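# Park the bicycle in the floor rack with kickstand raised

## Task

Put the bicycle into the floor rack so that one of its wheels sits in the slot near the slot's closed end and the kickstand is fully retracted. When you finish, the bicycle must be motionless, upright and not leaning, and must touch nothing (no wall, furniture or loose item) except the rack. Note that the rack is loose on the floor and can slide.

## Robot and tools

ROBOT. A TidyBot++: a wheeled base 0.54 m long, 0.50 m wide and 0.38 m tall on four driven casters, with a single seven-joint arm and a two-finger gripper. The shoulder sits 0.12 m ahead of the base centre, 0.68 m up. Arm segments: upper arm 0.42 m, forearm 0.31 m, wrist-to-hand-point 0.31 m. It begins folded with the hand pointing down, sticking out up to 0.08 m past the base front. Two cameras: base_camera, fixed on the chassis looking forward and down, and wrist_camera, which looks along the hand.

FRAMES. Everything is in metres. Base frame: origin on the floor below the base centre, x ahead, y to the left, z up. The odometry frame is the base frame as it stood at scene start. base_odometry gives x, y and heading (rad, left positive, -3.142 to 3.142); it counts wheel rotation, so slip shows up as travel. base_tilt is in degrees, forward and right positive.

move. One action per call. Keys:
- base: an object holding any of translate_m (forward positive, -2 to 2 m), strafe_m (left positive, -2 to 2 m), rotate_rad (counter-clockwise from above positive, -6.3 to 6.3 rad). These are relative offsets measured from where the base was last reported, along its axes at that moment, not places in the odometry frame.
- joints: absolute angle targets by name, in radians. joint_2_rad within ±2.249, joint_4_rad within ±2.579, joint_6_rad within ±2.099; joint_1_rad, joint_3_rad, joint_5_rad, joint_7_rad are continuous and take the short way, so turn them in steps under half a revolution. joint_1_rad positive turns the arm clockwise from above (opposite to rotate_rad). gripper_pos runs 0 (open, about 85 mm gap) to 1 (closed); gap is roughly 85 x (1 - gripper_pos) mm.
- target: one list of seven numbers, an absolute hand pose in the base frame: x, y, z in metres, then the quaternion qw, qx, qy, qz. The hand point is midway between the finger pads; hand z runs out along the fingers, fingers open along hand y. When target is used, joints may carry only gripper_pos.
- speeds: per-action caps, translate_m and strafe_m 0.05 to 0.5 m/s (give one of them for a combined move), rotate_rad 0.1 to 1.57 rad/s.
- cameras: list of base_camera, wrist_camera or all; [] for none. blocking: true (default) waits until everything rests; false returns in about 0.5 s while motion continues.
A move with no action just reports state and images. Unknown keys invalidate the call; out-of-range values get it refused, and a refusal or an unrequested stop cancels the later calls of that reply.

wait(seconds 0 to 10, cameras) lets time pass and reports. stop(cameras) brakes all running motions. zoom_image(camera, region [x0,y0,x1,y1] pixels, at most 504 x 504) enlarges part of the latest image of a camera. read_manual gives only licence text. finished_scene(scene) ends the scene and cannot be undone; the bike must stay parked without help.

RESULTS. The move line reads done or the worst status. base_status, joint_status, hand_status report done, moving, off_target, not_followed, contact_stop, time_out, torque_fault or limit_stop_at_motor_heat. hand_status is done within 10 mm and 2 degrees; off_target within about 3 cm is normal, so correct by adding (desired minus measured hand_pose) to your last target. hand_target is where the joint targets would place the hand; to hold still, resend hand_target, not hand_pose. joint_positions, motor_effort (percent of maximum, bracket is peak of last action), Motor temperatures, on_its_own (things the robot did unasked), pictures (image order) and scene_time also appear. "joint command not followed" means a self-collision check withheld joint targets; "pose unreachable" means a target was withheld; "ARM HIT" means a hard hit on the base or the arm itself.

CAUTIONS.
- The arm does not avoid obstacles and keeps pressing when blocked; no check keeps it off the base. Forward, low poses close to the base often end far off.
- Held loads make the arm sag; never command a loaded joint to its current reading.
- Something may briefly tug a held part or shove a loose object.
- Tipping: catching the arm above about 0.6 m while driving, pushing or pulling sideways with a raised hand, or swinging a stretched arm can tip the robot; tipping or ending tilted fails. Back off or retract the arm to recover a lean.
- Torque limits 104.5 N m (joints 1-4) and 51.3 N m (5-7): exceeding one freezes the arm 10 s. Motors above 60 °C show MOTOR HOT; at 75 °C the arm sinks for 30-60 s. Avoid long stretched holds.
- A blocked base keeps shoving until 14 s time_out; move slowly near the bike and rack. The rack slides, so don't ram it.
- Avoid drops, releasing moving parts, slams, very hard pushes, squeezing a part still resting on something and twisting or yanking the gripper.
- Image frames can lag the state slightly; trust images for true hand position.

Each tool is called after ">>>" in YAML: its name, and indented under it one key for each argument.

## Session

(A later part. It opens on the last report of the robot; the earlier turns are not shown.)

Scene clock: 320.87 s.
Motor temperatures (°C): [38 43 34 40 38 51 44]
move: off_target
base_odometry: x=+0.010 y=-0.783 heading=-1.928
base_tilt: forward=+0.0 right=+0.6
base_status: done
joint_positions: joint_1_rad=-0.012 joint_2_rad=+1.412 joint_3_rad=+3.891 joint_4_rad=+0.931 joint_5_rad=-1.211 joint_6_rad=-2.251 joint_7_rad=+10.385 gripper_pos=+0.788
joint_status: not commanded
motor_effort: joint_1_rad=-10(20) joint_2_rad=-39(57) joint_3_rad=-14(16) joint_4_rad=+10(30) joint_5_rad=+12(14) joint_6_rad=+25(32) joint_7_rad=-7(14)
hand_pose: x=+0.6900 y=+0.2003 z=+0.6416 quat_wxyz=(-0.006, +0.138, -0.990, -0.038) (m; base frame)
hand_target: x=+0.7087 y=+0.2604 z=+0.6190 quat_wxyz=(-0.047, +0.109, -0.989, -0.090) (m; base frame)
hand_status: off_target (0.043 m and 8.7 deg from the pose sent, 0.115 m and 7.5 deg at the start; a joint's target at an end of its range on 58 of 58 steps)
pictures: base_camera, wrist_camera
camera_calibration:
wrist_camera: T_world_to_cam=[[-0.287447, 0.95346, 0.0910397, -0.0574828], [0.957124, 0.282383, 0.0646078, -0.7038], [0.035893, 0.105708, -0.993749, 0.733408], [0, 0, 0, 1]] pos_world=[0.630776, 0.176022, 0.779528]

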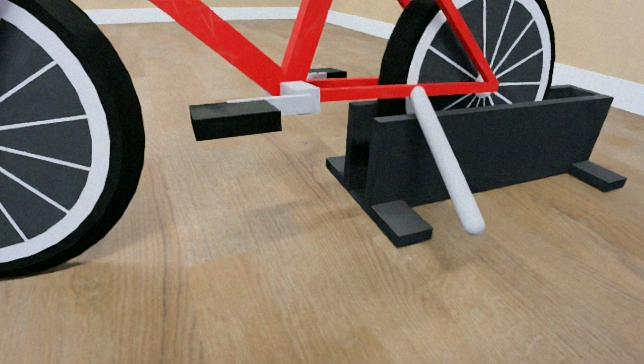

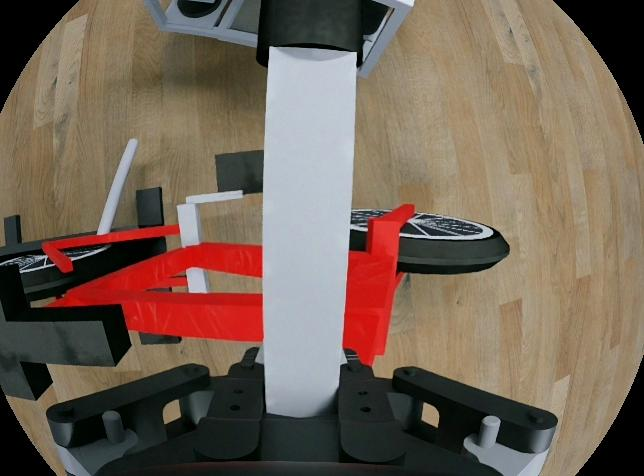

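>>> move:
  joints: {"joint_1_rad": -0.012, "joint_2_rad": 1.412, "joint_3_rad": 3.891, "joint_4_rad": 0.931, "joint_5_rad": -1.211, "joint_7_rad": 10.385}

Scene clock: 321.90 s.
Motor temperatures (°C): [38 43 34 40 38 51 44]
move: done
base_odometry: x=+0.010 y=-0.783 heading=-1.928
base_tilt: forward=+0.0 right=+0.6
base_status: not commanded
joint_positions: joint_1_rad=-0.010 joint_2_rad=+1.410 joint_3_rad=+3.893 joint_4_rad=+0.927 joint_5_rad=-1.214 joint_6_rad=-2.251 joint_7_rad=+10.402 gripper_pos=+0.788
joint_status: all done
motor_effort: joint_1_rad=-2(10) joint_2_rad=-42(44) joint_3_rad=-13(15) joint_4_rad=+6(10) joint_5_rad=+6(11) joint_6_rad=+23(25) joint_7_rad=-3(7)
hand_pose: x=+0.6901 y=+0.1993 z=+0.6419 quat_wxyz=(-0.005, +0.145, -0.989, -0.039) (m; base frame)
hand_target: x=+0.7205 y=+0.2378 z=+0.6481 quat_wxyz=(-0.063, +0.135, -0.985, -0.091) (m; base frame)
hand_status: not commanded
pictures: base_camera, wrist_camera
camera_calibration:
wrist_camera: T_world_to_cam=[[-0.300825, 0.949203, 0.0922968, -0.0472641], [0.953131, 0.29596, 0.0628404, -0.702449], [0.0323321, 0.106875, -0.993747, 0.735982], [0, 0, 0, 1]] pos_world=[0.631512, 0.174102, 0.779884]

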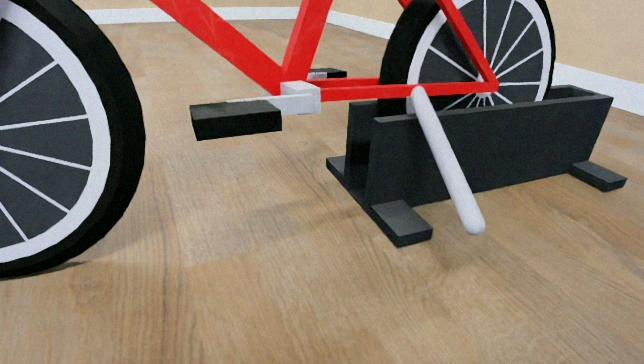

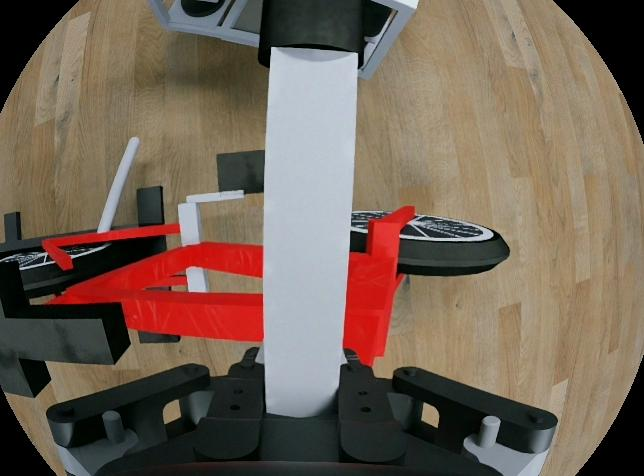

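>>> move:
  joints: {"gripper_pos": 0.7}
  cameras: []

>>> move:
  joints: {"gripper_pos": 0.2}

Scene clock: 322.80 s.
Motor temperatures (°C): [38 43 34 40 38 51 44]
move: done
base_odometry: x=+0.010 y=-0.783 heading=-1.928
base_tilt: forward=+0.0 right=+0.6
base_status: not commanded
joint_positions: joint_1_rad=-0.005 joint_2_rad=+1.413 joint_3_rad=+3.891 joint_4_rad=+0.926 joint_5_rad=-1.205 joint_6_rad=-2.118 joint_7_rad=+10.396 gripper_pos=+0.700
joint_status: all done
motor_effort: joint_1_rad=-2(9) joint_2_rad=-48(49) joint_3_rad=-11(13) joint_4_rad=+5(8) joint_5_rad=-1(7) joint_6_rad=+6(24) joint_7_rad=+1(3)
hand_pose: x=+0.7189 y=+0.2269 z=+0.6456 quat_wxyz=(-0.055, +0.135, -0.986, -0.082) (m; base frame)
hand_target: x=+0.7205 y=+0.2378 z=+0.6481 quat_wxyz=(-0.063, +0.135, -0.985, -0.091) (m; base frame)
hand_status: not commanded
pictures: none
No camera images: "cameras" was empty.

Scene clock: 323.87 s.
Motor temperatures (°C): [38 43 34 40 38 51 44]
move: done
base_odometry: x=+0.010 y=-0.783 heading=-1.928
base_tilt: forward=+0.0 right=+0.6
base_status: not commanded
joint_positions: joint_1_rad=+0.004 joint_2_rad=+1.413 joint_3_rad=+3.891 joint_4_rad=+0.927 joint_5_rad=-1.205 joint_6_rad=-2.112 joint_7_rad=+10.396 gripper_pos=+0.200
joint_status: all done
motor_effort: joint_1_rad=-3(7) joint_2_rad=-47(49) joint_3_rad=-11(13) joint_4_rad=+6(6) joint_5_rad=-1(5) joint_6_rad=+4(10) joint_7_rad=+1(1)
hand_pose: x=+0.7223 y=+0.2225 z=+0.6458 quat_wxyz=(-0.057, +0.130, -0.986, -0.084) (m; base frame)
hand_target: x=+0.7205 y=+0.2378 z=+0.6481 quat_wxyz=(-0.063, +0.135, -0.985, -0.091) (m; base frame)
hand_status: not commanded
pictures: base_camera, wrist_camera
camera_calibration:
wrist_camera: T_world_to_cam=[[-0.281889, 0.945092, 0.165349, -0.119906], [0.9512, 0.252737, 0.177037, -0.802968], [0.125526, 0.207184, -0.970215, 0.631569], [0, 0, 0, 1]] pos_world=[0.650705, 0.185411, 0.77474]

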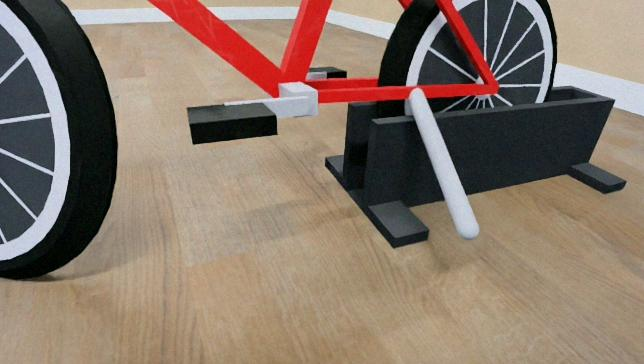

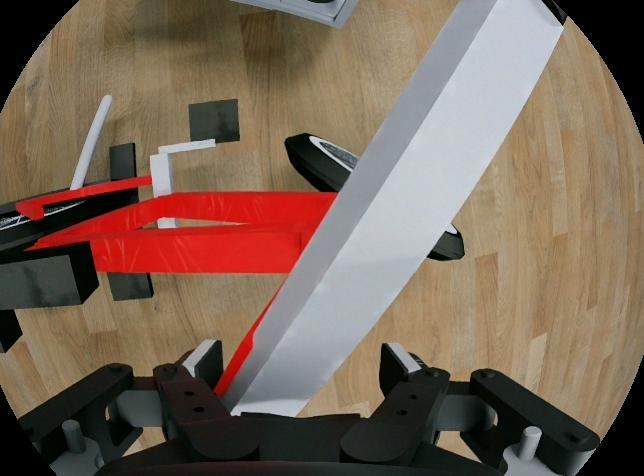

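>>> move:
  joints: {"joint_2_rad": 1.0}

Scene clock: 325.93 s.
Motor temperatures (°C): [38 43 34 40 38 51 44]
move: done
base_odometry: x=+0.010 y=-0.783 heading=-1.928
base_tilt: forward=+0.0 right=+0.6
base_status: not commanded
joint_positions: joint_1_rad=-0.005 joint_2_rad=+1.003 joint_3_rad=+3.891 joint_4_rad=+0.927 joint_5_rad=-1.205 joint_6_rad=-2.101 joint_7_rad=+10.396 gripper_pos=+0.200
joint_status: all done
motor_effort: joint_1_rad=+0(7) joint_2_rad=-38(53) joint_3_rad=-9(14) joint_4_rad=+0(8) joint_5_rad=+1(5) joint_6_rad=+3(8) joint_7_rad=+1(1)
hand_pose: x=+0.6863 y=+0.2304 z=+0.8905 quat_wxyz=(-0.261, +0.149, -0.952, -0.059) (m; base frame)
hand_target: x=+0.6834 y=+0.2374 z=+0.8929 quat_wxyz=(-0.263, +0.151, -0.951, -0.064) (m; base frame)
hand_status: not commanded
pictures: base_camera, wrist_camera
camera_calibration:
wrist_camera: T_world_to_cam=[[-0.335896, 0.940977, 0.0416793, -0.0298905], [0.794384, 0.259236, 0.549318, -1.03946], [0.506091, 0.217623, -0.834573, 0.487441], [0, 0, 0, 1]] pos_world=[0.569004, 0.191514, 0.979047]

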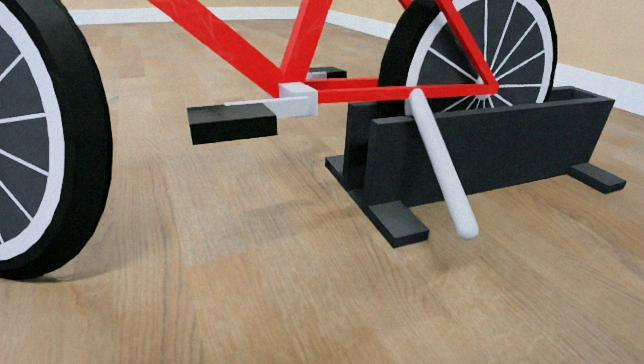

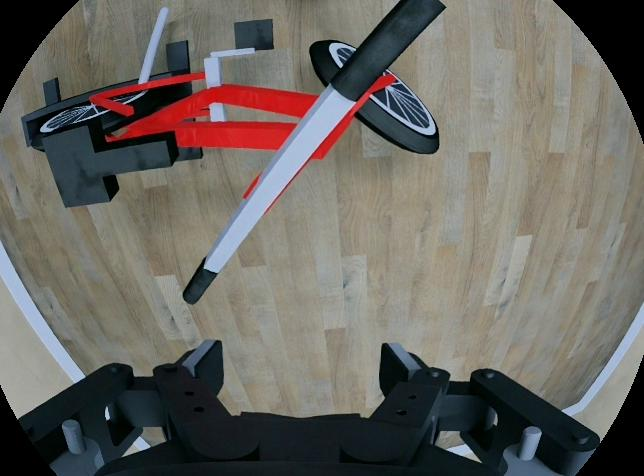

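>>> move:
  base: {"translate_m": -0.060, "strafe_m": -0.3535, "rotate_rad": 0.357}
  joints: {"joint_1_rad": 0.0, "joint_2_rad": 0.0, "joint_3_rad": 3.14, "joint_4_rad": -2.2, "joint_5_rad": 0.0, "joint_6_rad": 0.0, "joint_7_rad": 7.85, "gripper_pos": 1.0}
  cameras: ["base_camera"]

>>> move:
  joints: {"joint_2_rad": 1.262, "joint_4_rad": -2.166, "joint_6_rad": 1.333}

Scene clock: 330.80 s.
Motor temperatures (°C): [38 43 34 39 38 51 44]
move: done
base_odometry: x=-0.301 y=-0.604 heading=-1.570
base_tilt: forward=+0.0 right=+0.6
base_status: done
joint_positions: joint_1_rad=-0.005 joint_2_rad=+0.025 joint_3_rad=+3.157 joint_4_rad=-2.187 joint_5_rad=-0.071 joint_6_rad=-0.039 joint_7_rad=+7.896 gripper_pos=+0.999
joint_status: all done
motor_effort: joint_1_rad=+0(7) joint_2_rad=-18(42) joint_3_rad=+0(10) joint_4_rad=+18(22) joint_5_rad=-2(6) joint_6_rad=+7(7) joint_7_rad=+1(2)
hand_pose: x=+0.6235 y=-0.0034 z=+0.7186 quat_wxyz=(+0.005, -0.902, +0.017, -0.431) (m; base frame)
hand_target: x=+0.6248 y=+0.0022 z=+0.7344 quat_wxyz=(+0.001, -0.891, +0.001, -0.454) (m; base frame)
hand_status: not commanded
pictures: base_camera

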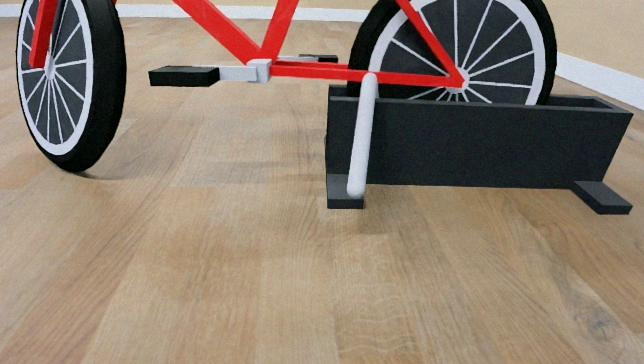

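Scene clock: 333.67 s.
Motor temperatures (°C): [38 43 34 39 38 51 44]
move: done
base_odometry: x=-0.301 y=-0.604 heading=-1.570
base_tilt: forward=+0.0 right=+0.6
base_status: not commanded
joint_positions: joint_1_rad=-0.005 joint_2_rad=+1.242 joint_3_rad=+3.157 joint_4_rad=-2.178 joint_5_rad=-0.070 joint_6_rad=+1.294 joint_7_rad=+7.894 gripper_pos=+0.999
joint_status: all done
motor_effort: joint_1_rad=+0(1) joint_2_rad=-36(38) joint_3_rad=+0(1) joint_4_rad=+0(19) joint_5_rad=-1(2) joint_6_rad=+7(8) joint_7_rad=+0(1)
hand_pose: x=+0.6947 y=-0.0246 z=+0.3518 quat_wxyz=(-0.041, -0.873, +0.004, -0.485) (m; base frame)
hand_target: x=+0.7005 y=+0.0021 z=+0.3523 quat_wxyz=(+0.002, -0.866, +0.002, -0.500) (m; base frame)
hand_status: not commanded
pictures: base_camera, wrist_camera
camera_calibration:
wrist_camera: T_world_to_cam=[[-0.0528054, -0.99452, 0.0902261, -0.0259657], [-0.563739, -0.04489, -0.824732, 0.735278], [0.824263, -0.0944143, -0.558279, -0.236835], [0, 0, 0, 1]] pos_world=[0.608348, -0.0151774, 0.47653]

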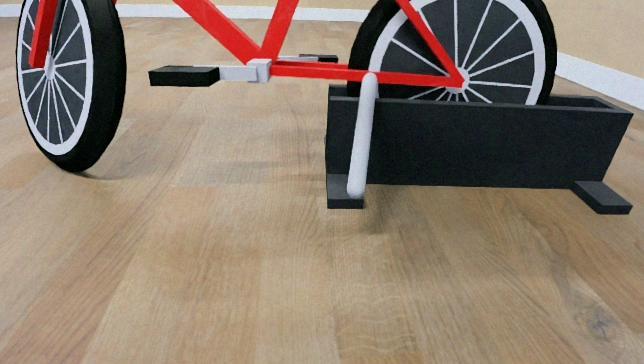

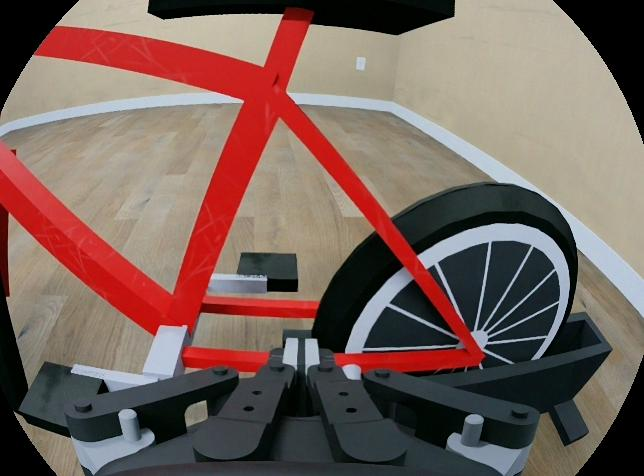

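>>> move:
  joints: {"joint_2_rad": 1.867, "joint_4_rad": -1.419, "joint_5_rad": 0.07, "joint_6_rad": 1.21, "joint_1_rad": -0.03}

Scene clock: 335.80 s.
Motor temperatures (°C): [38 43 34 39 38 51 44]
move: done
base_odometry: x=-0.301 y=-0.604 heading=-1.570
base_tilt: forward=+0.0 right=+0.6
base_status: not commanded
joint_positions: joint_1_rad=-0.010 joint_2_rad=+1.847 joint_3_rad=+3.157 joint_4_rad=-1.433 joint_5_rad=+0.000 joint_6_rad=+1.259 joint_7_rad=+7.894 gripper_pos=+0.999
joint_status: all done
motor_effort: joint_1_rad=+0(1) joint_2_rad=-39(42) joint_3_rad=-1(1) joint_4_rad=+3(3) joint_5_rad=-1(3) joint_6_rad=+8(9) joint_7_rad=+1(1)
hand_pose: x=+0.7609 y=+0.0022 z=+0.1204 quat_wxyz=(-0.013, -0.846, -0.027, -0.532) (m; base frame)
hand_target: x=+0.7469 y=+0.0412 z=+0.0974 quat_wxyz=(+0.031, -0.860, -0.038, -0.507) (m; base frame)
hand_status: not commanded
pictures: base_camera, wrist_camera
camera_calibration:
wrist_camera: T_world_to_cam=[[0.0225335, -0.997107, 0.072592, -0.030175], [-0.469644, -0.0746574, -0.879694, 0.518078], [0.882568, -0.0142698, -0.469968, -0.473212], [0, 0, 0, 1]] pos_world=[0.661634, 0.001838, 0.235546]

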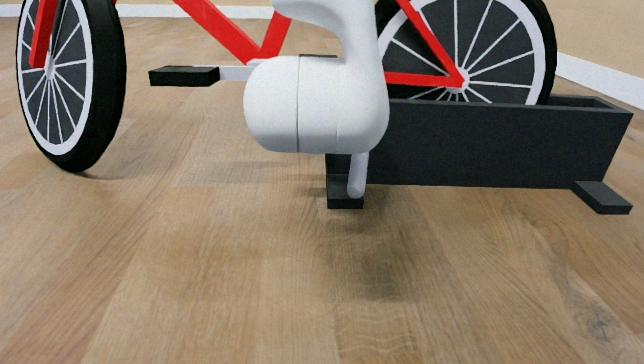

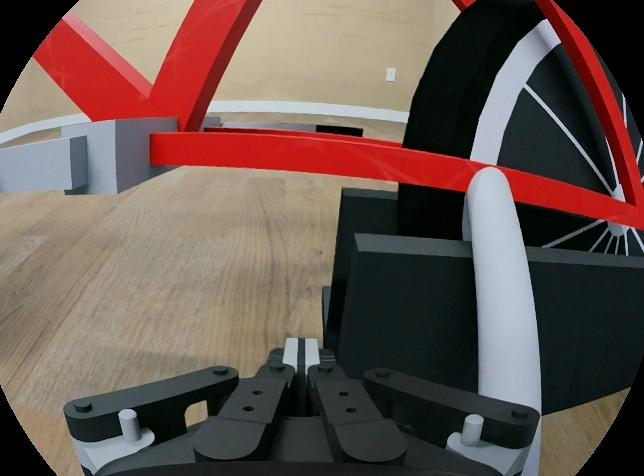

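>>> move:
  joints: {"joint_2_rad": 1.90, "joint_6_rad": 1.20}
  cameras: []

>>> move:
  base: {"strafe_m": -0.09}
  speeds: {"strafe_m": 0.1}

Scene clock: 336.80 s.
Motor temperatures (°C): [38 43 34 39 38 51 44]
move: done
base_odometry: x=-0.301 y=-0.604 heading=-1.570
base_tilt: forward=+0.0 right=+0.6
base_status: not commanded
joint_positions: joint_1_rad=-0.018 joint_2_rad=+1.872 joint_3_rad=+3.153 joint_4_rad=-1.428 joint_5_rad=+0.007 joint_6_rad=+1.252 joint_7_rad=+7.894 gripper_pos=+0.999
joint_status: all done
motor_effort: joint_1_rad=+0(2) joint_2_rad=-39(39) joint_3_rad=-1(1) joint_4_rad=+2(3) joint_5_rad=-2(3) joint_6_rad=+8(8) joint_7_rad=+0(1)
hand_pose: x=+0.7479 y=+0.0104 z=+0.1036 quat_wxyz=(-0.007, -0.854, -0.032, -0.520) (m; base frame)
hand_target: x=+0.7257 y=+0.0405 z=+0.0743 quat_wxyz=(+0.031, -0.871, -0.038, -0.489) (m; base frame)
hand_status: not commanded
pictures: none
No camera images: "cameras" was empty.

Scene clock: 338.27 s.
Motor temperatures (°C): [38 43 34 39 38 51 44]
move: done
base_odometry: x=-0.391 y=-0.604 heading=-1.570
base_tilt: forward=+0.0 right=+0.6
base_status: done
joint_positions: joint_1_rad=-0.089 joint_2_rad=+1.874 joint_3_rad=+3.108 joint_4_rad=-1.427 joint_5_rad=+0.068 joint_6_rad=+1.251 joint_7_rad=+7.893 gripper_pos=+0.999
joint_status: not commanded
motor_effort: joint_1_rad=+11(14) joint_2_rad=-37(38) joint_3_rad=+5(8) joint_4_rad=+3(5) joint_5_rad=-8(11) joint_6_rad=+6(8) joint_7_rad=+0(1)
hand_pose: x=+0.7412 y=+0.0898 z=+0.1038 quat_wxyz=(+0.046, -0.851, -0.068, -0.518) (m; base frame)
hand_target: x=+0.7257 y=+0.0405 z=+0.0743 quat_wxyz=(+0.031, -0.871, -0.038, -0.489) (m; base frame)
hand_status: not commanded
pictures: base_camera, wrist_camera
camera_calibration:
wrist_camera: T_world_to_cam=[[0.155484, -0.98775, 0.0132344, -0.0343585], [-0.486822, -0.0882755, -0.869029, 0.513559], [0.859552, 0.128677, -0.494584, -0.455546], [0, 0, 0, 1]] pos_world=[0.64692, 0.0700155, 0.221446]

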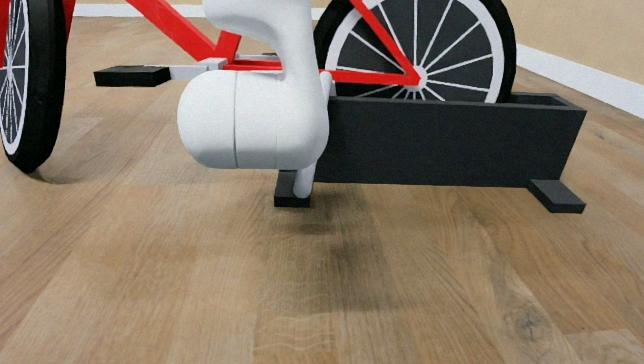

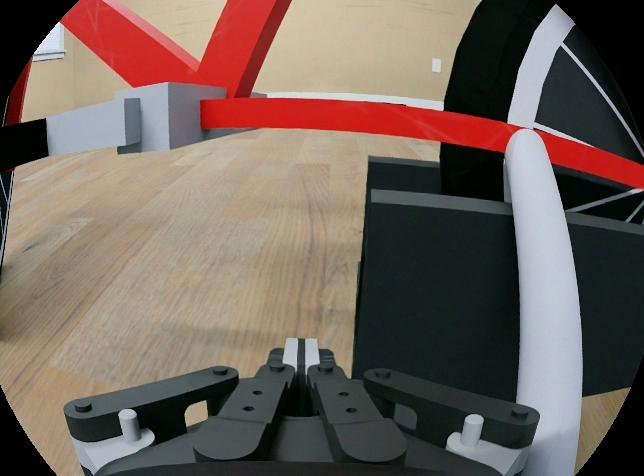

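>>> move:
  base: {"strafe_m": -0.08}
  speeds: {"strafe_m": 0.1}

Scene clock: 339.87 s.
Motor temperatures (°C): [38 43 34 39 38 51 44]
move: done
base_odometry: x=-0.470 y=-0.603 heading=-1.570
base_tilt: forward=+0.0 right=+0.6
base_status: done
joint_positions: joint_1_rad=-0.093 joint_2_rad=+1.879 joint_3_rad=+3.098 joint_4_rad=-1.430 joint_5_rad=+0.090 joint_6_rad=+1.248 joint_7_rad=+7.892 gripper_pos=+0.999
joint_status: not commanded
motor_effort: joint_1_rad=+11(19) joint_2_rad=-37(39) joint_3_rad=+5(10) joint_4_rad=+3(7) joint_5_rad=-8(14) joint_6_rad=+7(8) joint_7_rad=+1(1)
hand_pose: x=+0.7350 y=+0.1016 z=+0.1001 quat_wxyz=(+0.058, -0.853, -0.074, -0.513) (m; base frame)
hand_target: x=+0.7257 y=+0.0405 z=+0.0743 quat_wxyz=(+0.031, -0.871, -0.038, -0.489) (m; base frame)
hand_status: not commanded
pictures: base_camera, wrist_camera
camera_calibration:
wrist_camera: T_world_to_cam=[[0.17721, -0.984172, -0.00135676, -0.0365667], [-0.494581, -0.0878623, -0.864679, 0.513642], [0.850874, 0.153901, -0.502323, -0.449022], [0, 0, 0, 1]] pos_world=[0.642578, 0.0782467, 0.218532]

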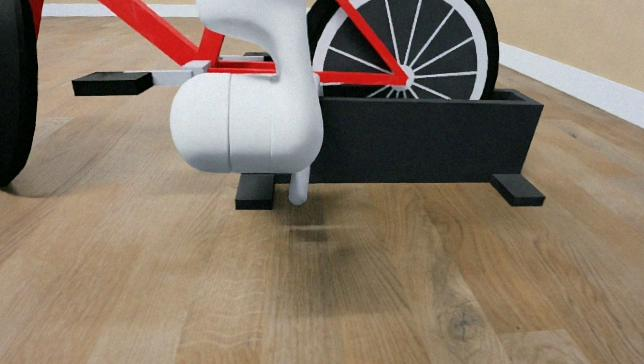

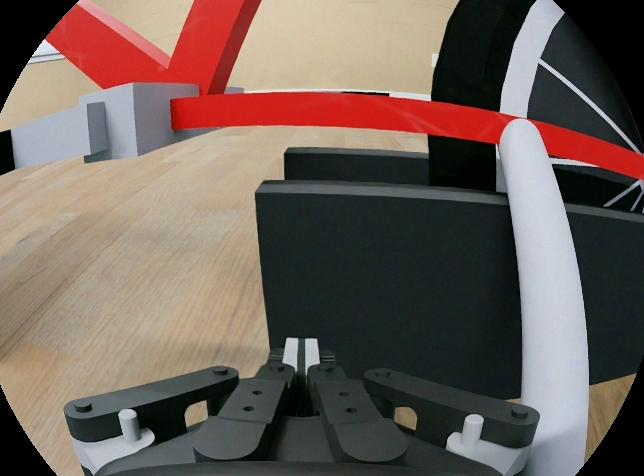

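>>> move:
  base: {"strafe_m": -0.08}
  speeds: {"strafe_m": 0.1}

Scene clock: 341.53 s.
Motor temperatures (°C): [38 43 34 39 38 51 44]
move: done
base_odometry: x=-0.550 y=-0.603 heading=-1.570
base_tilt: forward=+0.0 right=+0.6
base_status: done
joint_positions: joint_1_rad=-0.090 joint_2_rad=+1.885 joint_3_rad=+3.098 joint_4_rad=-1.427 joint_5_rad=+0.098 joint_6_rad=+1.243 joint_7_rad=+7.891 gripper_pos=+0.999
joint_status: not commanded
motor_effort: joint_1_rad=+10(18) joint_2_rad=-38(40) joint_3_rad=+4(10) joint_4_rad=+2(5) joint_5_rad=-8(13) joint_6_rad=+7(8) joint_7_rad=+1(1)
hand_pose: x=+0.7321 y=+0.1012 z=+0.0958 quat_wxyz=(+0.059, -0.855, -0.075, -0.510) (m; base frame)
hand_target: x=+0.7257 y=+0.0405 z=+0.0743 quat_wxyz=(+0.031, -0.871, -0.038, -0.489) (m; base frame)
hand_status: not commanded
pictures: base_camera, wrist_camera
camera_calibration:
wrist_camera: T_world_to_cam=[[0.180543, -0.98356, -0.00361382, -0.0387093], [-0.500982, -0.0887974, -0.86089, 0.512828], [0.846417, 0.157238, -0.508778, -0.445096], [0, 0, 0, 1]] pos_world=[0.640643, 0.0774509, 0.214894]

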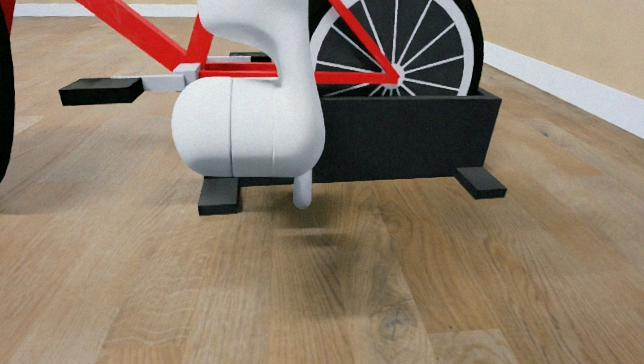

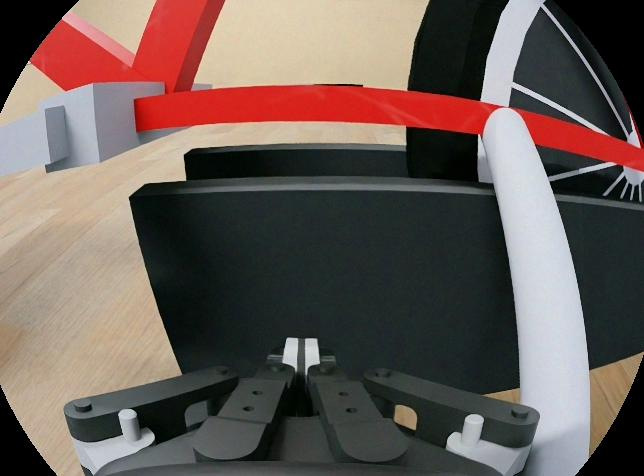

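>>> move:
  base: {"strafe_m": -0.06}
  speeds: {"strafe_m": 0.1}

Scene clock: 342.80 s.
Motor temperatures (°C): [38 43 34 39 38 51 44]
move: done
base_odometry: x=-0.610 y=-0.603 heading=-1.570
base_tilt: forward=+0.0 right=+0.6
base_status: done
joint_positions: joint_1_rad=-0.113 joint_2_rad=+1.885 joint_3_rad=+3.091 joint_4_rad=-1.420 joint_5_rad=+0.103 joint_6_rad=+1.243 joint_7_rad=+7.890 gripper_pos=+0.999
joint_status: not commanded
motor_effort: joint_1_rad=+16(18) joint_2_rad=-34(37) joint_3_rad=+9(10) joint_4_rad=+1(2) joint_5_rad=-13(13) joint_6_rad=+6(8) joint_7_rad=+0(1)
hand_pose: x=+0.7324 y=+0.1198 z=+0.0977 quat_wxyz=(+0.069, -0.852, -0.084, -0.512) (m; base frame)
hand_target: x=+0.7257 y=+0.0405 z=+0.0743 quat_wxyz=(+0.031, -0.871, -0.038, -0.489) (m; base frame)
hand_status: not commanded
pictures: base_camera, wrist_camera
camera_calibration:
wrist_camera: T_world_to_cam=[[0.205578, -0.978578, -0.0111255, -0.0387064], [-0.493527, -0.093849, -0.864652, 0.511789], [0.845085, 0.183244, -0.502248, -0.450075], [0, 0, 0, 1]] pos_world=[0.640891, 0.0926272, 0.21604]

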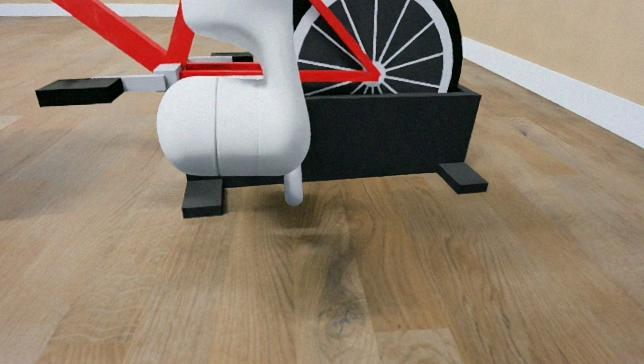

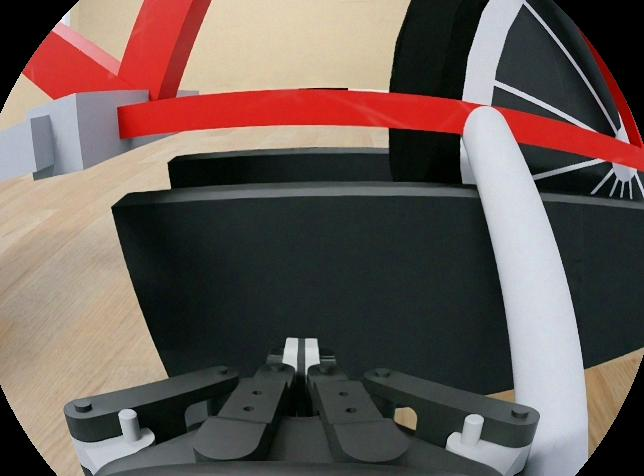

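>>> move:
  base: {"strafe_m": 0.12}
  joints: {"joint_1_rad": 0.0, "joint_2_rad": 1.45, "joint_4_rad": -0.77, "joint_5_rad": 0.05, "joint_6_rad": -0.649}

Scene clock: 348.13 s.
Motor temperatures (°C): [38 44 34 39 38 51 44]
move: done
base_odometry: x=-0.491 y=-0.603 heading=-1.570
base_tilt: forward=+0.0 right=+0.6
base_status: done
joint_positions: joint_1_rad=+0.004 joint_2_rad=+1.453 joint_3_rad=+3.134 joint_4_rad=-0.772 joint_5_rad=+0.080 joint_6_rad=-0.644 joint_7_rad=+7.884 gripper_pos=+0.999
joint_status: all done
motor_effort: joint_1_rad=+0(15) joint_2_rad=-53(77) joint_3_rad=-1(7) joint_4_rad=+15(28) joint_5_rad=+0(12) joint_6_rad=+3(18) joint_7_rad=+1(2)
hand_pose: x=+0.8705 y=-0.0131 z=+0.2405 quat_wxyz=(-0.027, -0.990, -0.041, -0.135) (m; base frame)
hand_target: x=+0.8710 y=-0.0072 z=+0.2428 quat_wxyz=(-0.017, -0.990, -0.016, -0.136) (m; base frame)
hand_status: not commanded
pictures: base_camera, wrist_camera
camera_calibration:
wrist_camera: T_world_to_cam=[[0.0838109, -0.992844, 0.0850685, -0.112837], [-0.969079, -0.101091, -0.225092, 0.950984], [0.232081, -0.063573, -0.970617, 0.172292], [0, 0, 0, 1]] pos_world=[0.89105, -0.00494051, 0.390887]

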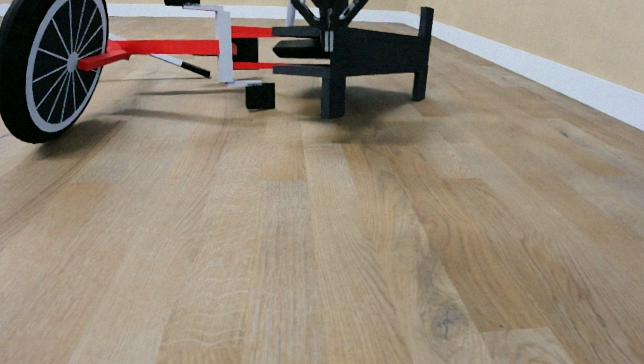

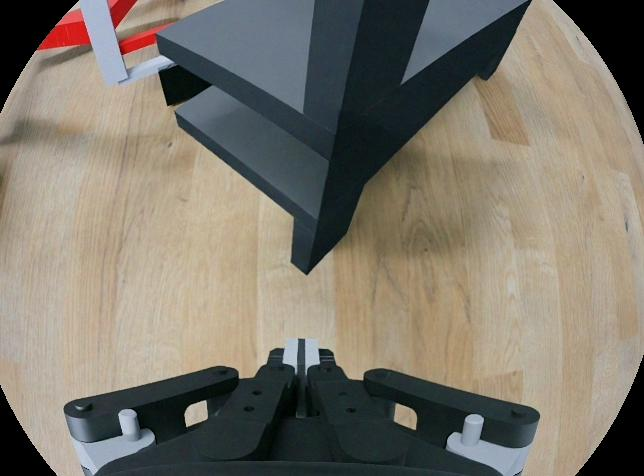

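>>> move:
  joints: {"joint_2_rad": 0.6, "joint_4_rad": -1.3, "joint_6_rad": 0.0}

Scene clock: 350.83 s.
Motor temperatures (°C): [38 44 34 39 38 51 44]
move: done
base_odometry: x=-0.491 y=-0.603 heading=-1.570
base_tilt: forward=+0.0 right=+0.6
base_status: not commanded
joint_positions: joint_1_rad=+0.004 joint_2_rad=+0.616 joint_3_rad=+3.134 joint_4_rad=-1.286 joint_5_rad=+0.080 joint_6_rad=-0.038 joint_7_rad=+7.884 gripper_pos=+0.999
joint_status: all done
motor_effort: joint_1_rad=+0(1) joint_2_rad=-43(58) joint_3_rad=-1(2) joint_4_rad=+21(22) joint_5_rad=-1(2) joint_6_rad=+8(8) joint_7_rad=+1(1)
hand_pose: x=+0.9497 y=+0.0011 z=+0.8105 quat_wxyz=(-0.030, -0.824, -0.044, -0.564) (m; base frame)
hand_target: x=+0.9486 y=+0.0023 z=+0.8268 quat_wxyz=(-0.013, -0.813, -0.019, -0.582) (m; base frame)
hand_status: not commanded
pictures: base_camera, wrist_camera
camera_calibration:
wrist_camera: T_world_to_cam=[[0.0273046, -0.992437, 0.119683, -0.128324], [-0.396601, -0.120657, -0.910027, 1.16898], [0.917585, -0.0226186, -0.396896, -0.40794], [0, 0, 0, 1]] pos_world=[0.841444, 0.00446514, 0.917256]

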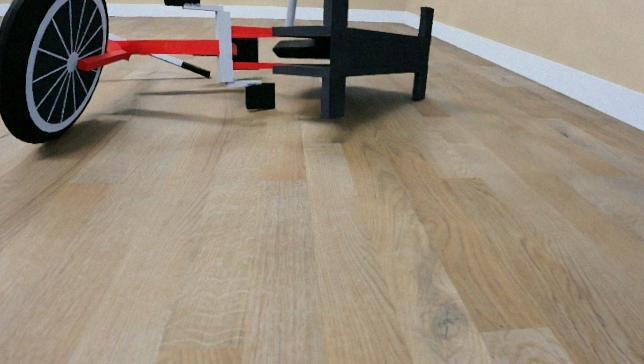

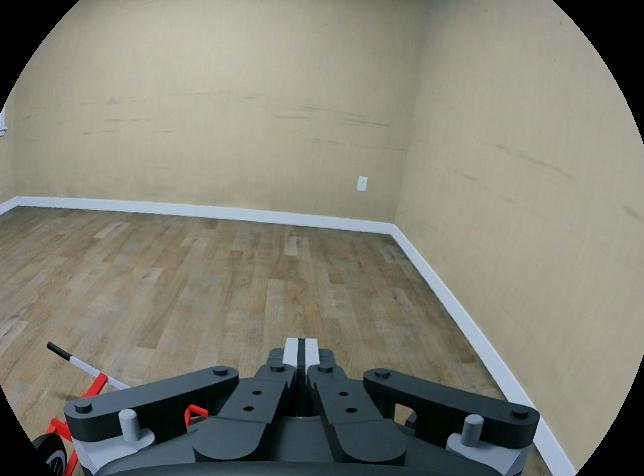

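>>> move:
  joints: {"joint_2_rad": 0.3, "joint_6_rad": -0.75}
  base: {"strafe_m": 0.15}

Scene clock: 352.70 s.
Motor temperatures (°C): [38 44 34 39 38 51 44]
move: done
base_odometry: x=-0.341 y=-0.602 heading=-1.569
base_tilt: forward=+0.0 right=+0.6
base_status: done
joint_positions: joint_1_rad=-0.004 joint_2_rad=+0.303 joint_3_rad=+3.135 joint_4_rad=-1.290 joint_5_rad=+0.080 joint_6_rad=-0.698 joint_7_rad=+7.884 gripper_pos=+0.999
joint_status: all done
motor_effort: joint_1_rad=+0(4) joint_2_rad=-32(46) joint_3_rad=+0(3) joint_4_rad=+21(22) joint_5_rad=-1(2) joint_6_rad=+7(9) joint_7_rad=+1(1)
hand_pose: x=+0.7928 y=-0.0080 z=+0.8717 quat_wxyz=(-0.039, -0.910, -0.035, -0.412) (m; base frame)
hand_target: x=+0.7791 y=-0.0084 z=+0.8561 quat_wxyz=(-0.022, -0.922, -0.009, -0.385) (m; base frame)
hand_status: not commanded
pictures: base_camera, wrist_camera
camera_calibration:
wrist_camera: T_world_to_cam=[[0.0287488, -0.991969, 0.12317, -0.144582], [-0.688136, -0.109014, -0.717346, 1.22456], [0.725012, -0.0641348, -0.685743, 0.164216], [0, 0, 0, 1]] pos_world=[0.727765, 0.000606013, 1.00885]

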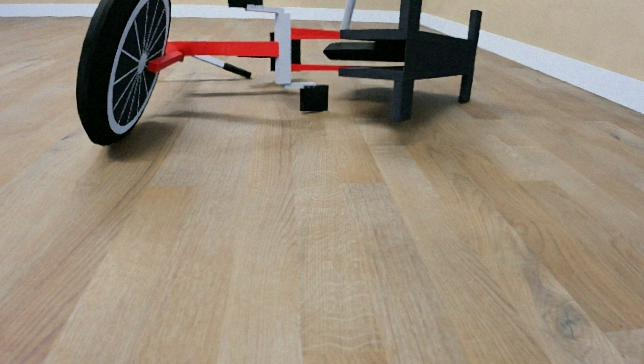

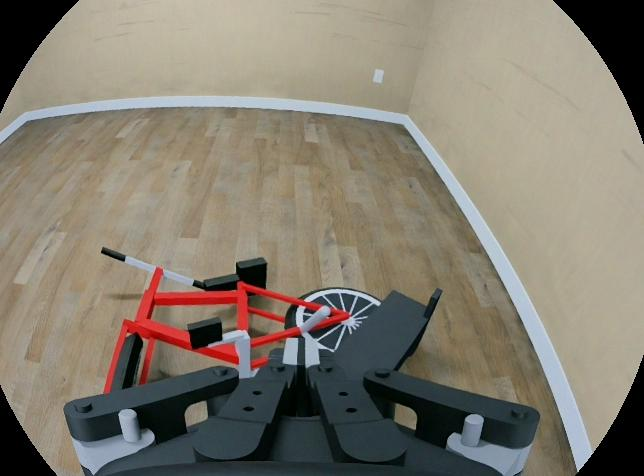

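>>> zoom_image:
  camera: "wrist_camera"
  region: [90, 230, 450, 400]

>>> zoom_image:
  camera: "base_camera"
  region: [200, 0, 500, 150]

Scaled by 1.400.

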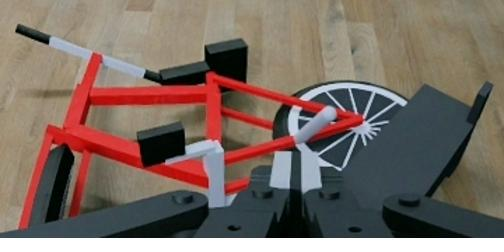

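Scaled by 1.680.

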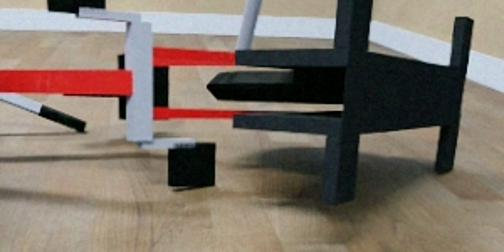

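>>> move:
  joints: {"joint_1_rad": 0.0, "joint_2_rad": 0.25, "joint_4_rad": -1.35, "joint_5_rad": 0.0, "joint_6_rad": -1.54}
  base: {"translate_m": 0.5}

>>> zoom_image:
  camera: "wrist_camera"
  region: [70, 40, 570, 380]

Scene clock: 356.33 s.
Motor temperatures (°C): [38 44 34 40 38 51 44]
move: done
base_odometry: x=-0.340 y=-1.103 heading=-1.569
base_tilt: forward=+0.0 right=+0.6
base_status: done
joint_positions: joint_1_rad=-0.004 joint_2_rad=+0.262 joint_3_rad=+3.135 joint_4_rad=-1.345 joint_5_rad=+0.066 joint_6_rad=-1.497 joint_7_rad=+7.884 gripper_pos=+0.999
joint_status: all done
motor_effort: joint_1_rad=+0(1) joint_2_rad=-26(32) joint_3_rad=+0(1) joint_4_rad=+17(21) joint_5_rad=-1(2) joint_6_rad=+0(7) joint_7_rad=+1(1)
hand_pose: x=+0.5540 y=-0.0148 z=+0.7662 quat_wxyz=(-0.032, -0.999, -0.022, -0.018) (m; base frame)
hand_target: x=+0.5378 y=+0.0019 z=+0.7690 quat_wxyz=(+0.000, -1.000, +0.001, -0.001) (m; base frame)
hand_status: not commanded
pictures: base_camera, wrist_camera
camera_calibration:
wrist_camera: T_world_to_cam=[[0.0575037, -0.994856, 0.0833901, -0.116919], [-0.998343, -0.0571286, 0.00688017, 0.601602], [-0.00208083, -0.0836476, -0.996493, 0.90514], [0, 0, 0, 1]] pos_world=[0.609211, -0.006236, 0.907576]

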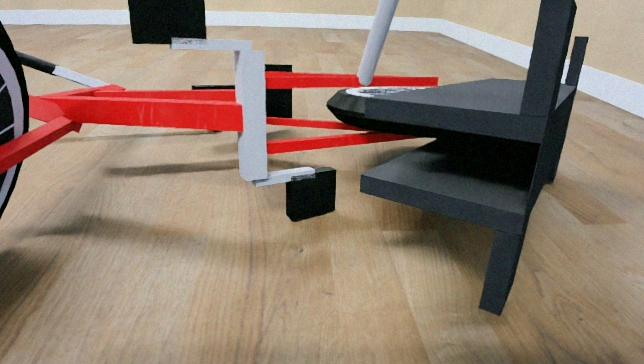

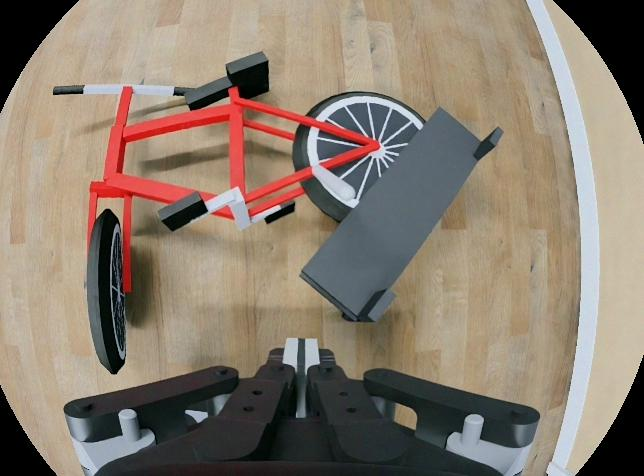

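Scaled by 1.008.

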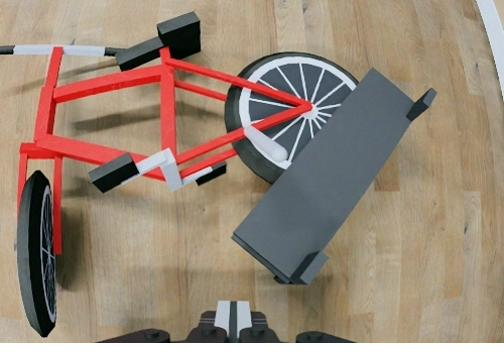

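>>> zoom_image:
  camera: "wrist_camera"
  region: [280, 80, 520, 340]

Scaled by 1.938.

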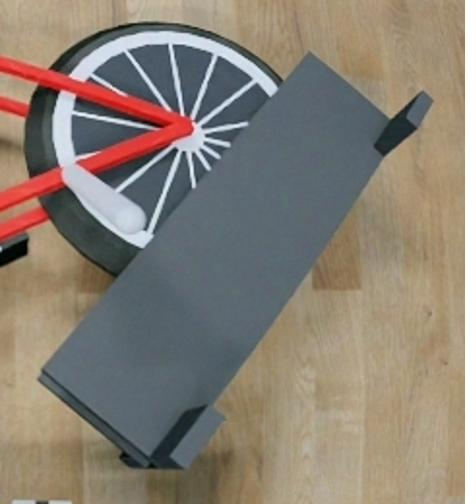

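>>> move:
  target: [0.49, -0.28, 0.42, 0, 1, 0, 0]
  cameras: []

>>> move:
  target: [0.49, -0.28, 0.29, 0, 1, 0, 0]

Scene clock: 362.13 s.
Motor temperatures (°C): [38 44 34 40 38 51 44]
move: off_target
base_odometry: x=-0.340 y=-1.103 heading=-1.569
base_tilt: forward=+0.0 right=+0.6
base_status: not commanded
joint_positions: joint_1_rad=+0.666 joint_2_rad=+0.729 joint_3_rad=+3.110 joint_4_rad=-1.775 joint_5_rad=+0.066 joint_6_rad=-0.650 joint_7_rad=+8.407 gripper_pos=+0.999
joint_status: not commanded
motor_effort: joint_1_rad=+0(2) joint_2_rad=-35(38) joint_3_rad=-1(2) joint_4_rad=+10(17) joint_5_rad=-1(3) joint_6_rad=+0(1) joint_7_rad=+1(1)
hand_pose: x=+0.4866 y=-0.2825 z=+0.4321 quat_wxyz=(-0.004, -1.000, +0.018, +0.010) (m; base frame)
hand_target: x=+0.4900 y=-0.2800 z=+0.4200 quat_wxyz=(+0.000, -1.000, +0.000, +0.000) (m; base frame)
hand_status: off_target (0.013 m and 2.5 deg from the pose sent, 0.441 m and 5.0 deg at the start)
pictures: none
No camera images: "cameras" was empty.

Scene clock: 363.50 s.
Motor temperatures (°C): [38 44 34 40 38 51 44]
move: off_target
base_odometry: x=-0.340 y=-1.103 heading=-1.569
base_tilt: forward=+0.0 right=+0.6
base_status: not commanded
joint_positions: joint_1_rad=+0.679 joint_2_rad=+1.024 joint_3_rad=+3.083 joint_4_rad=-1.775 joint_5_rad=+0.125 joint_6_rad=-0.389 joint_7_rad=+8.373 gripper_pos=+0.999
joint_status: not commanded
motor_effort: joint_1_rad=+0(1) joint_2_rad=-38(41) joint_3_rad=-2(2) joint_4_rad=+5(10) joint_5_rad=-2(3) joint_6_rad=+0(1) joint_7_rad=+1(1)
hand_pose: x=+0.4820 y=-0.2681 z=+0.2944 quat_wxyz=(+0.014, -1.000, +0.006, +0.017) (m; base frame)
hand_target: x=+0.4900 y=-0.2800 z=+0.2900 quat_wxyz=(+0.000, -1.000, +0.000, +0.000) (m; base frame)
hand_status: off_target (0.015 m and 2.6 deg from the pose sent, 0.142 m and 2.5 deg at the start)
pictures: base_camera, wrist_camera
camera_calibration:
wrist_camera: T_world_to_cam=[[0.00369774, -0.999938, -0.0105181, -0.273189], [-0.997237, -0.00446774, 0.0741517, 0.512276], [-0.074194, 0.0102148, -0.997192, 0.47384], [0, 0, 0, 1]] pos_world=[0.547027, -0.275723, 0.43165]

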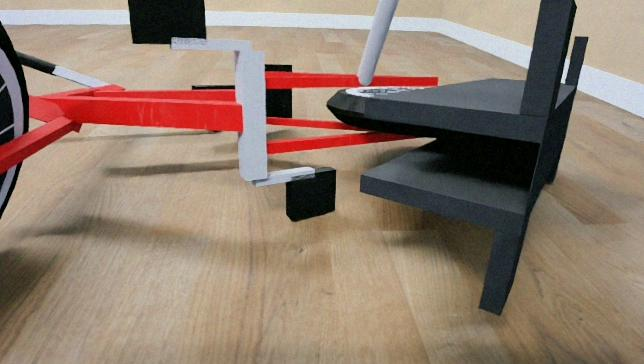

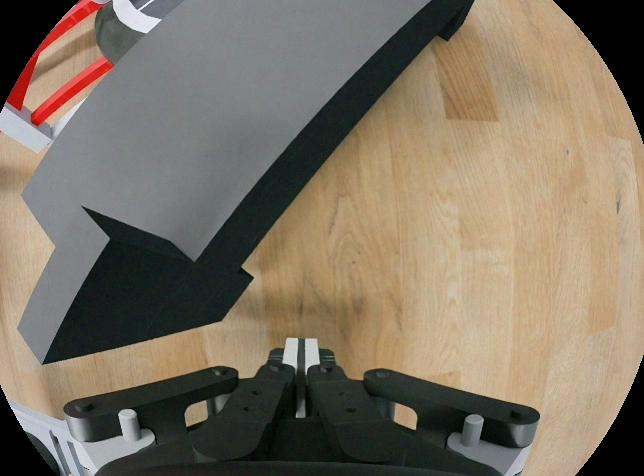

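>>> move:
  target: [0.505, -0.17, 0.285, 0, 1, 0, 0]
  cameras: []

>>> move:
  target: [0.51, -0.09, 0.285, 0, 1, 0, 0]

Scene clock: 365.40 s.
Motor temperatures (°C): [38 44 34 39 38 51 44]
move: off_target
base_odometry: x=-0.340 y=-1.102 heading=-1.569
base_tilt: forward=+0.0 right=+0.6
base_status: not commanded
joint_positions: joint_1_rad=+0.452 joint_2_rad=+1.024 joint_3_rad=+3.091 joint_4_rad=-1.909 joint_5_rad=+0.125 joint_6_rad=-0.254 joint_7_rad=+8.166 gripper_pos=+0.999
joint_status: not commanded
motor_effort: joint_1_rad=-1(3) joint_2_rad=-36(38) joint_3_rad=-2(5) joint_4_rad=+4(6) joint_5_rad=-2(3) joint_6_rad=+0(1) joint_7_rad=+1(1)
hand_pose: x=+0.4972 y=-0.1618 z=+0.2830 quat_wxyz=(+0.014, -1.000, -0.004, +0.017) (m; base frame)
hand_target: x=+0.5050 y=-0.1700 z=+0.2850 quat_wxyz=(+0.000, -1.000, +0.000, +0.000) (m; base frame)
hand_status: off_target (0.012 m and 2.6 deg from the pose sent, 0.101 m and 2.6 deg at the start)
pictures: none
No camera images: "cameras" was empty.

Scene clock: 366.77 s.
Motor temperatures (°C): [38 44 34 39 38 51 44]
move: off_target
base_odometry: x=-0.340 y=-1.102 heading=-1.569
base_tilt: forward=+0.0 right=+0.6
base_status: not commanded
joint_positions: joint_1_rad=+0.249 joint_2_rad=+1.024 joint_3_rad=+3.111 joint_4_rad=-1.978 joint_5_rad=+0.125 joint_6_rad=-0.193 joint_7_rad=+8.037 gripper_pos=+0.999
joint_status: not commanded
motor_effort: joint_1_rad=+0(3) joint_2_rad=-34(36) joint_3_rad=-2(3) joint_4_rad=+2(3) joint_5_rad=-2(3) joint_6_rad=+0(1) joint_7_rad=+1(1)
hand_pose: x=+0.4964 y=-0.0852 z=+0.2789 quat_wxyz=(+0.008, -0.999, -0.037, +0.025) (m; base frame)
hand_target: x=+0.5100 y=-0.0900 z=+0.2850 quat_wxyz=(+0.000, -1.000, +0.000, +0.000) (m; base frame)
hand_status: off_target (0.016 m and 5.2 deg from the pose sent, 0.073 m and 2.6 deg at the start)
pictures: base_camera, wrist_camera
camera_calibration:
wrist_camera: T_world_to_cam=[[0.0894423, -0.995992, -0.000799487, -0.135468], [-0.991973, -0.0891535, 0.08967, 0.514425], [-0.0893819, -0.00722723, -0.995971, 0.46327], [0, 0, 0, 1]] pos_world=[0.56382, -0.0857139, 0.415167]

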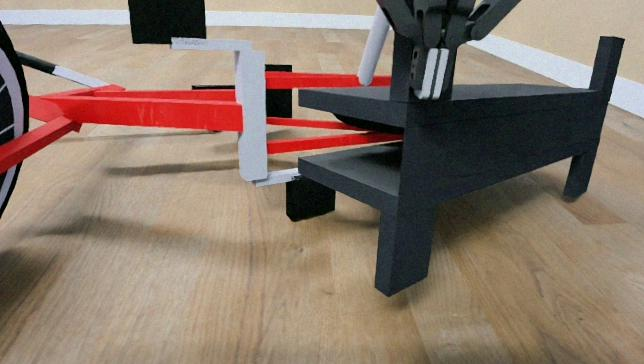

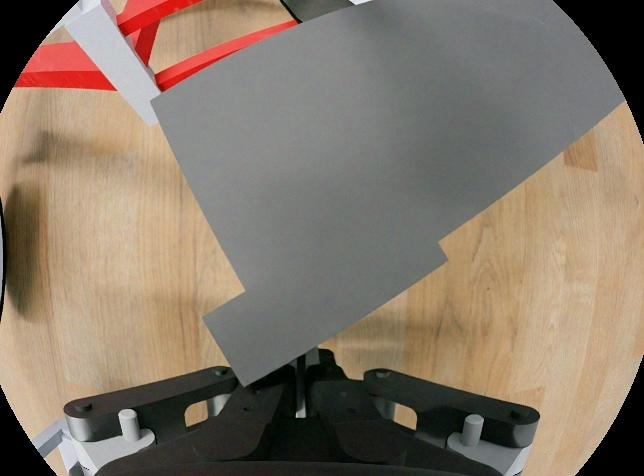

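>>> move:
  target: [0.535, -0.03, 0.290, 0, 1, 0, 0]

Scene clock: 367.93 s.
Motor temperatures (°C): [38 44 34 39 38 51 44]
move: off_target
base_odometry: x=-0.340 y=-1.102 heading=-1.569
base_tilt: forward=+0.0 right=+0.6
base_status: not commanded
joint_positions: joint_1_rad=+0.086 joint_2_rad=+1.022 joint_3_rad=+3.124 joint_4_rad=-1.948 joint_5_rad=+0.091 joint_6_rad=-0.193 joint_7_rad=+7.953 gripper_pos=+0.999
joint_status: not commanded
motor_effort: joint_1_rad=+0(2) joint_2_rad=-35(35) joint_3_rad=-1(3) joint_4_rad=+3(4) joint_5_rad=-1(3) joint_6_rad=+0(1) joint_7_rad=+1(1)
hand_pose: x=+0.5238 y=-0.0294 z=+0.2807 quat_wxyz=(+0.000, -0.998, -0.056, +0.011) (m; base frame)
hand_target: x=+0.5350 y=-0.0300 z=+0.2901 quat_wxyz=(+0.000, -1.000, +0.000, +0.000) (m; base frame)
hand_status: off_target (0.015 m and 6.5 deg from the pose sent, 0.068 m and 5.2 deg at the start)
pictures: base_camera, wrist_camera
camera_calibration:
wrist_camera: T_world_to_cam=[[0.126947, -0.991779, 0.016107, -0.106651], [-0.990102, -0.125719, 0.0623879, 0.552076], [-0.05985, -0.0238676, -0.997922, 0.452483], [0, 0, 0, 1]] pos_world=[0.587232, -0.0255679, 0.418818]

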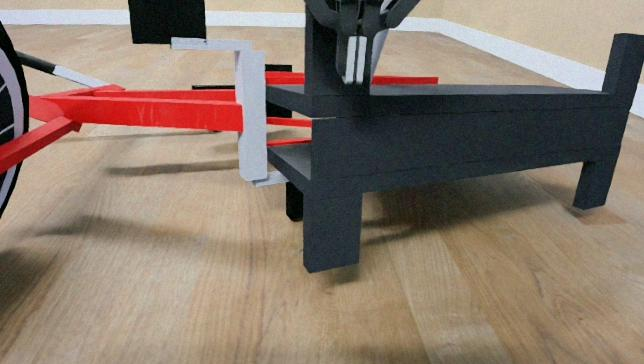

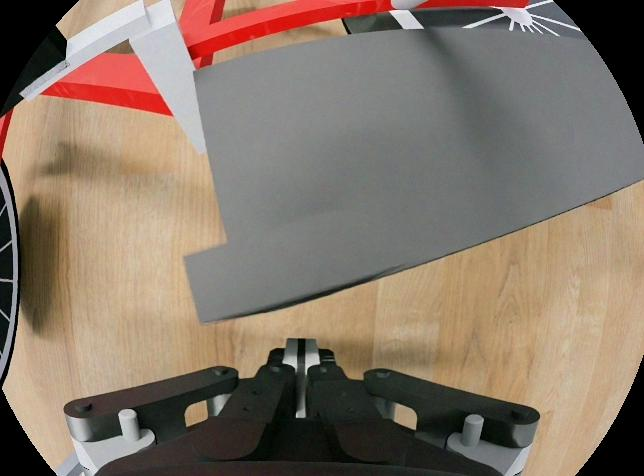

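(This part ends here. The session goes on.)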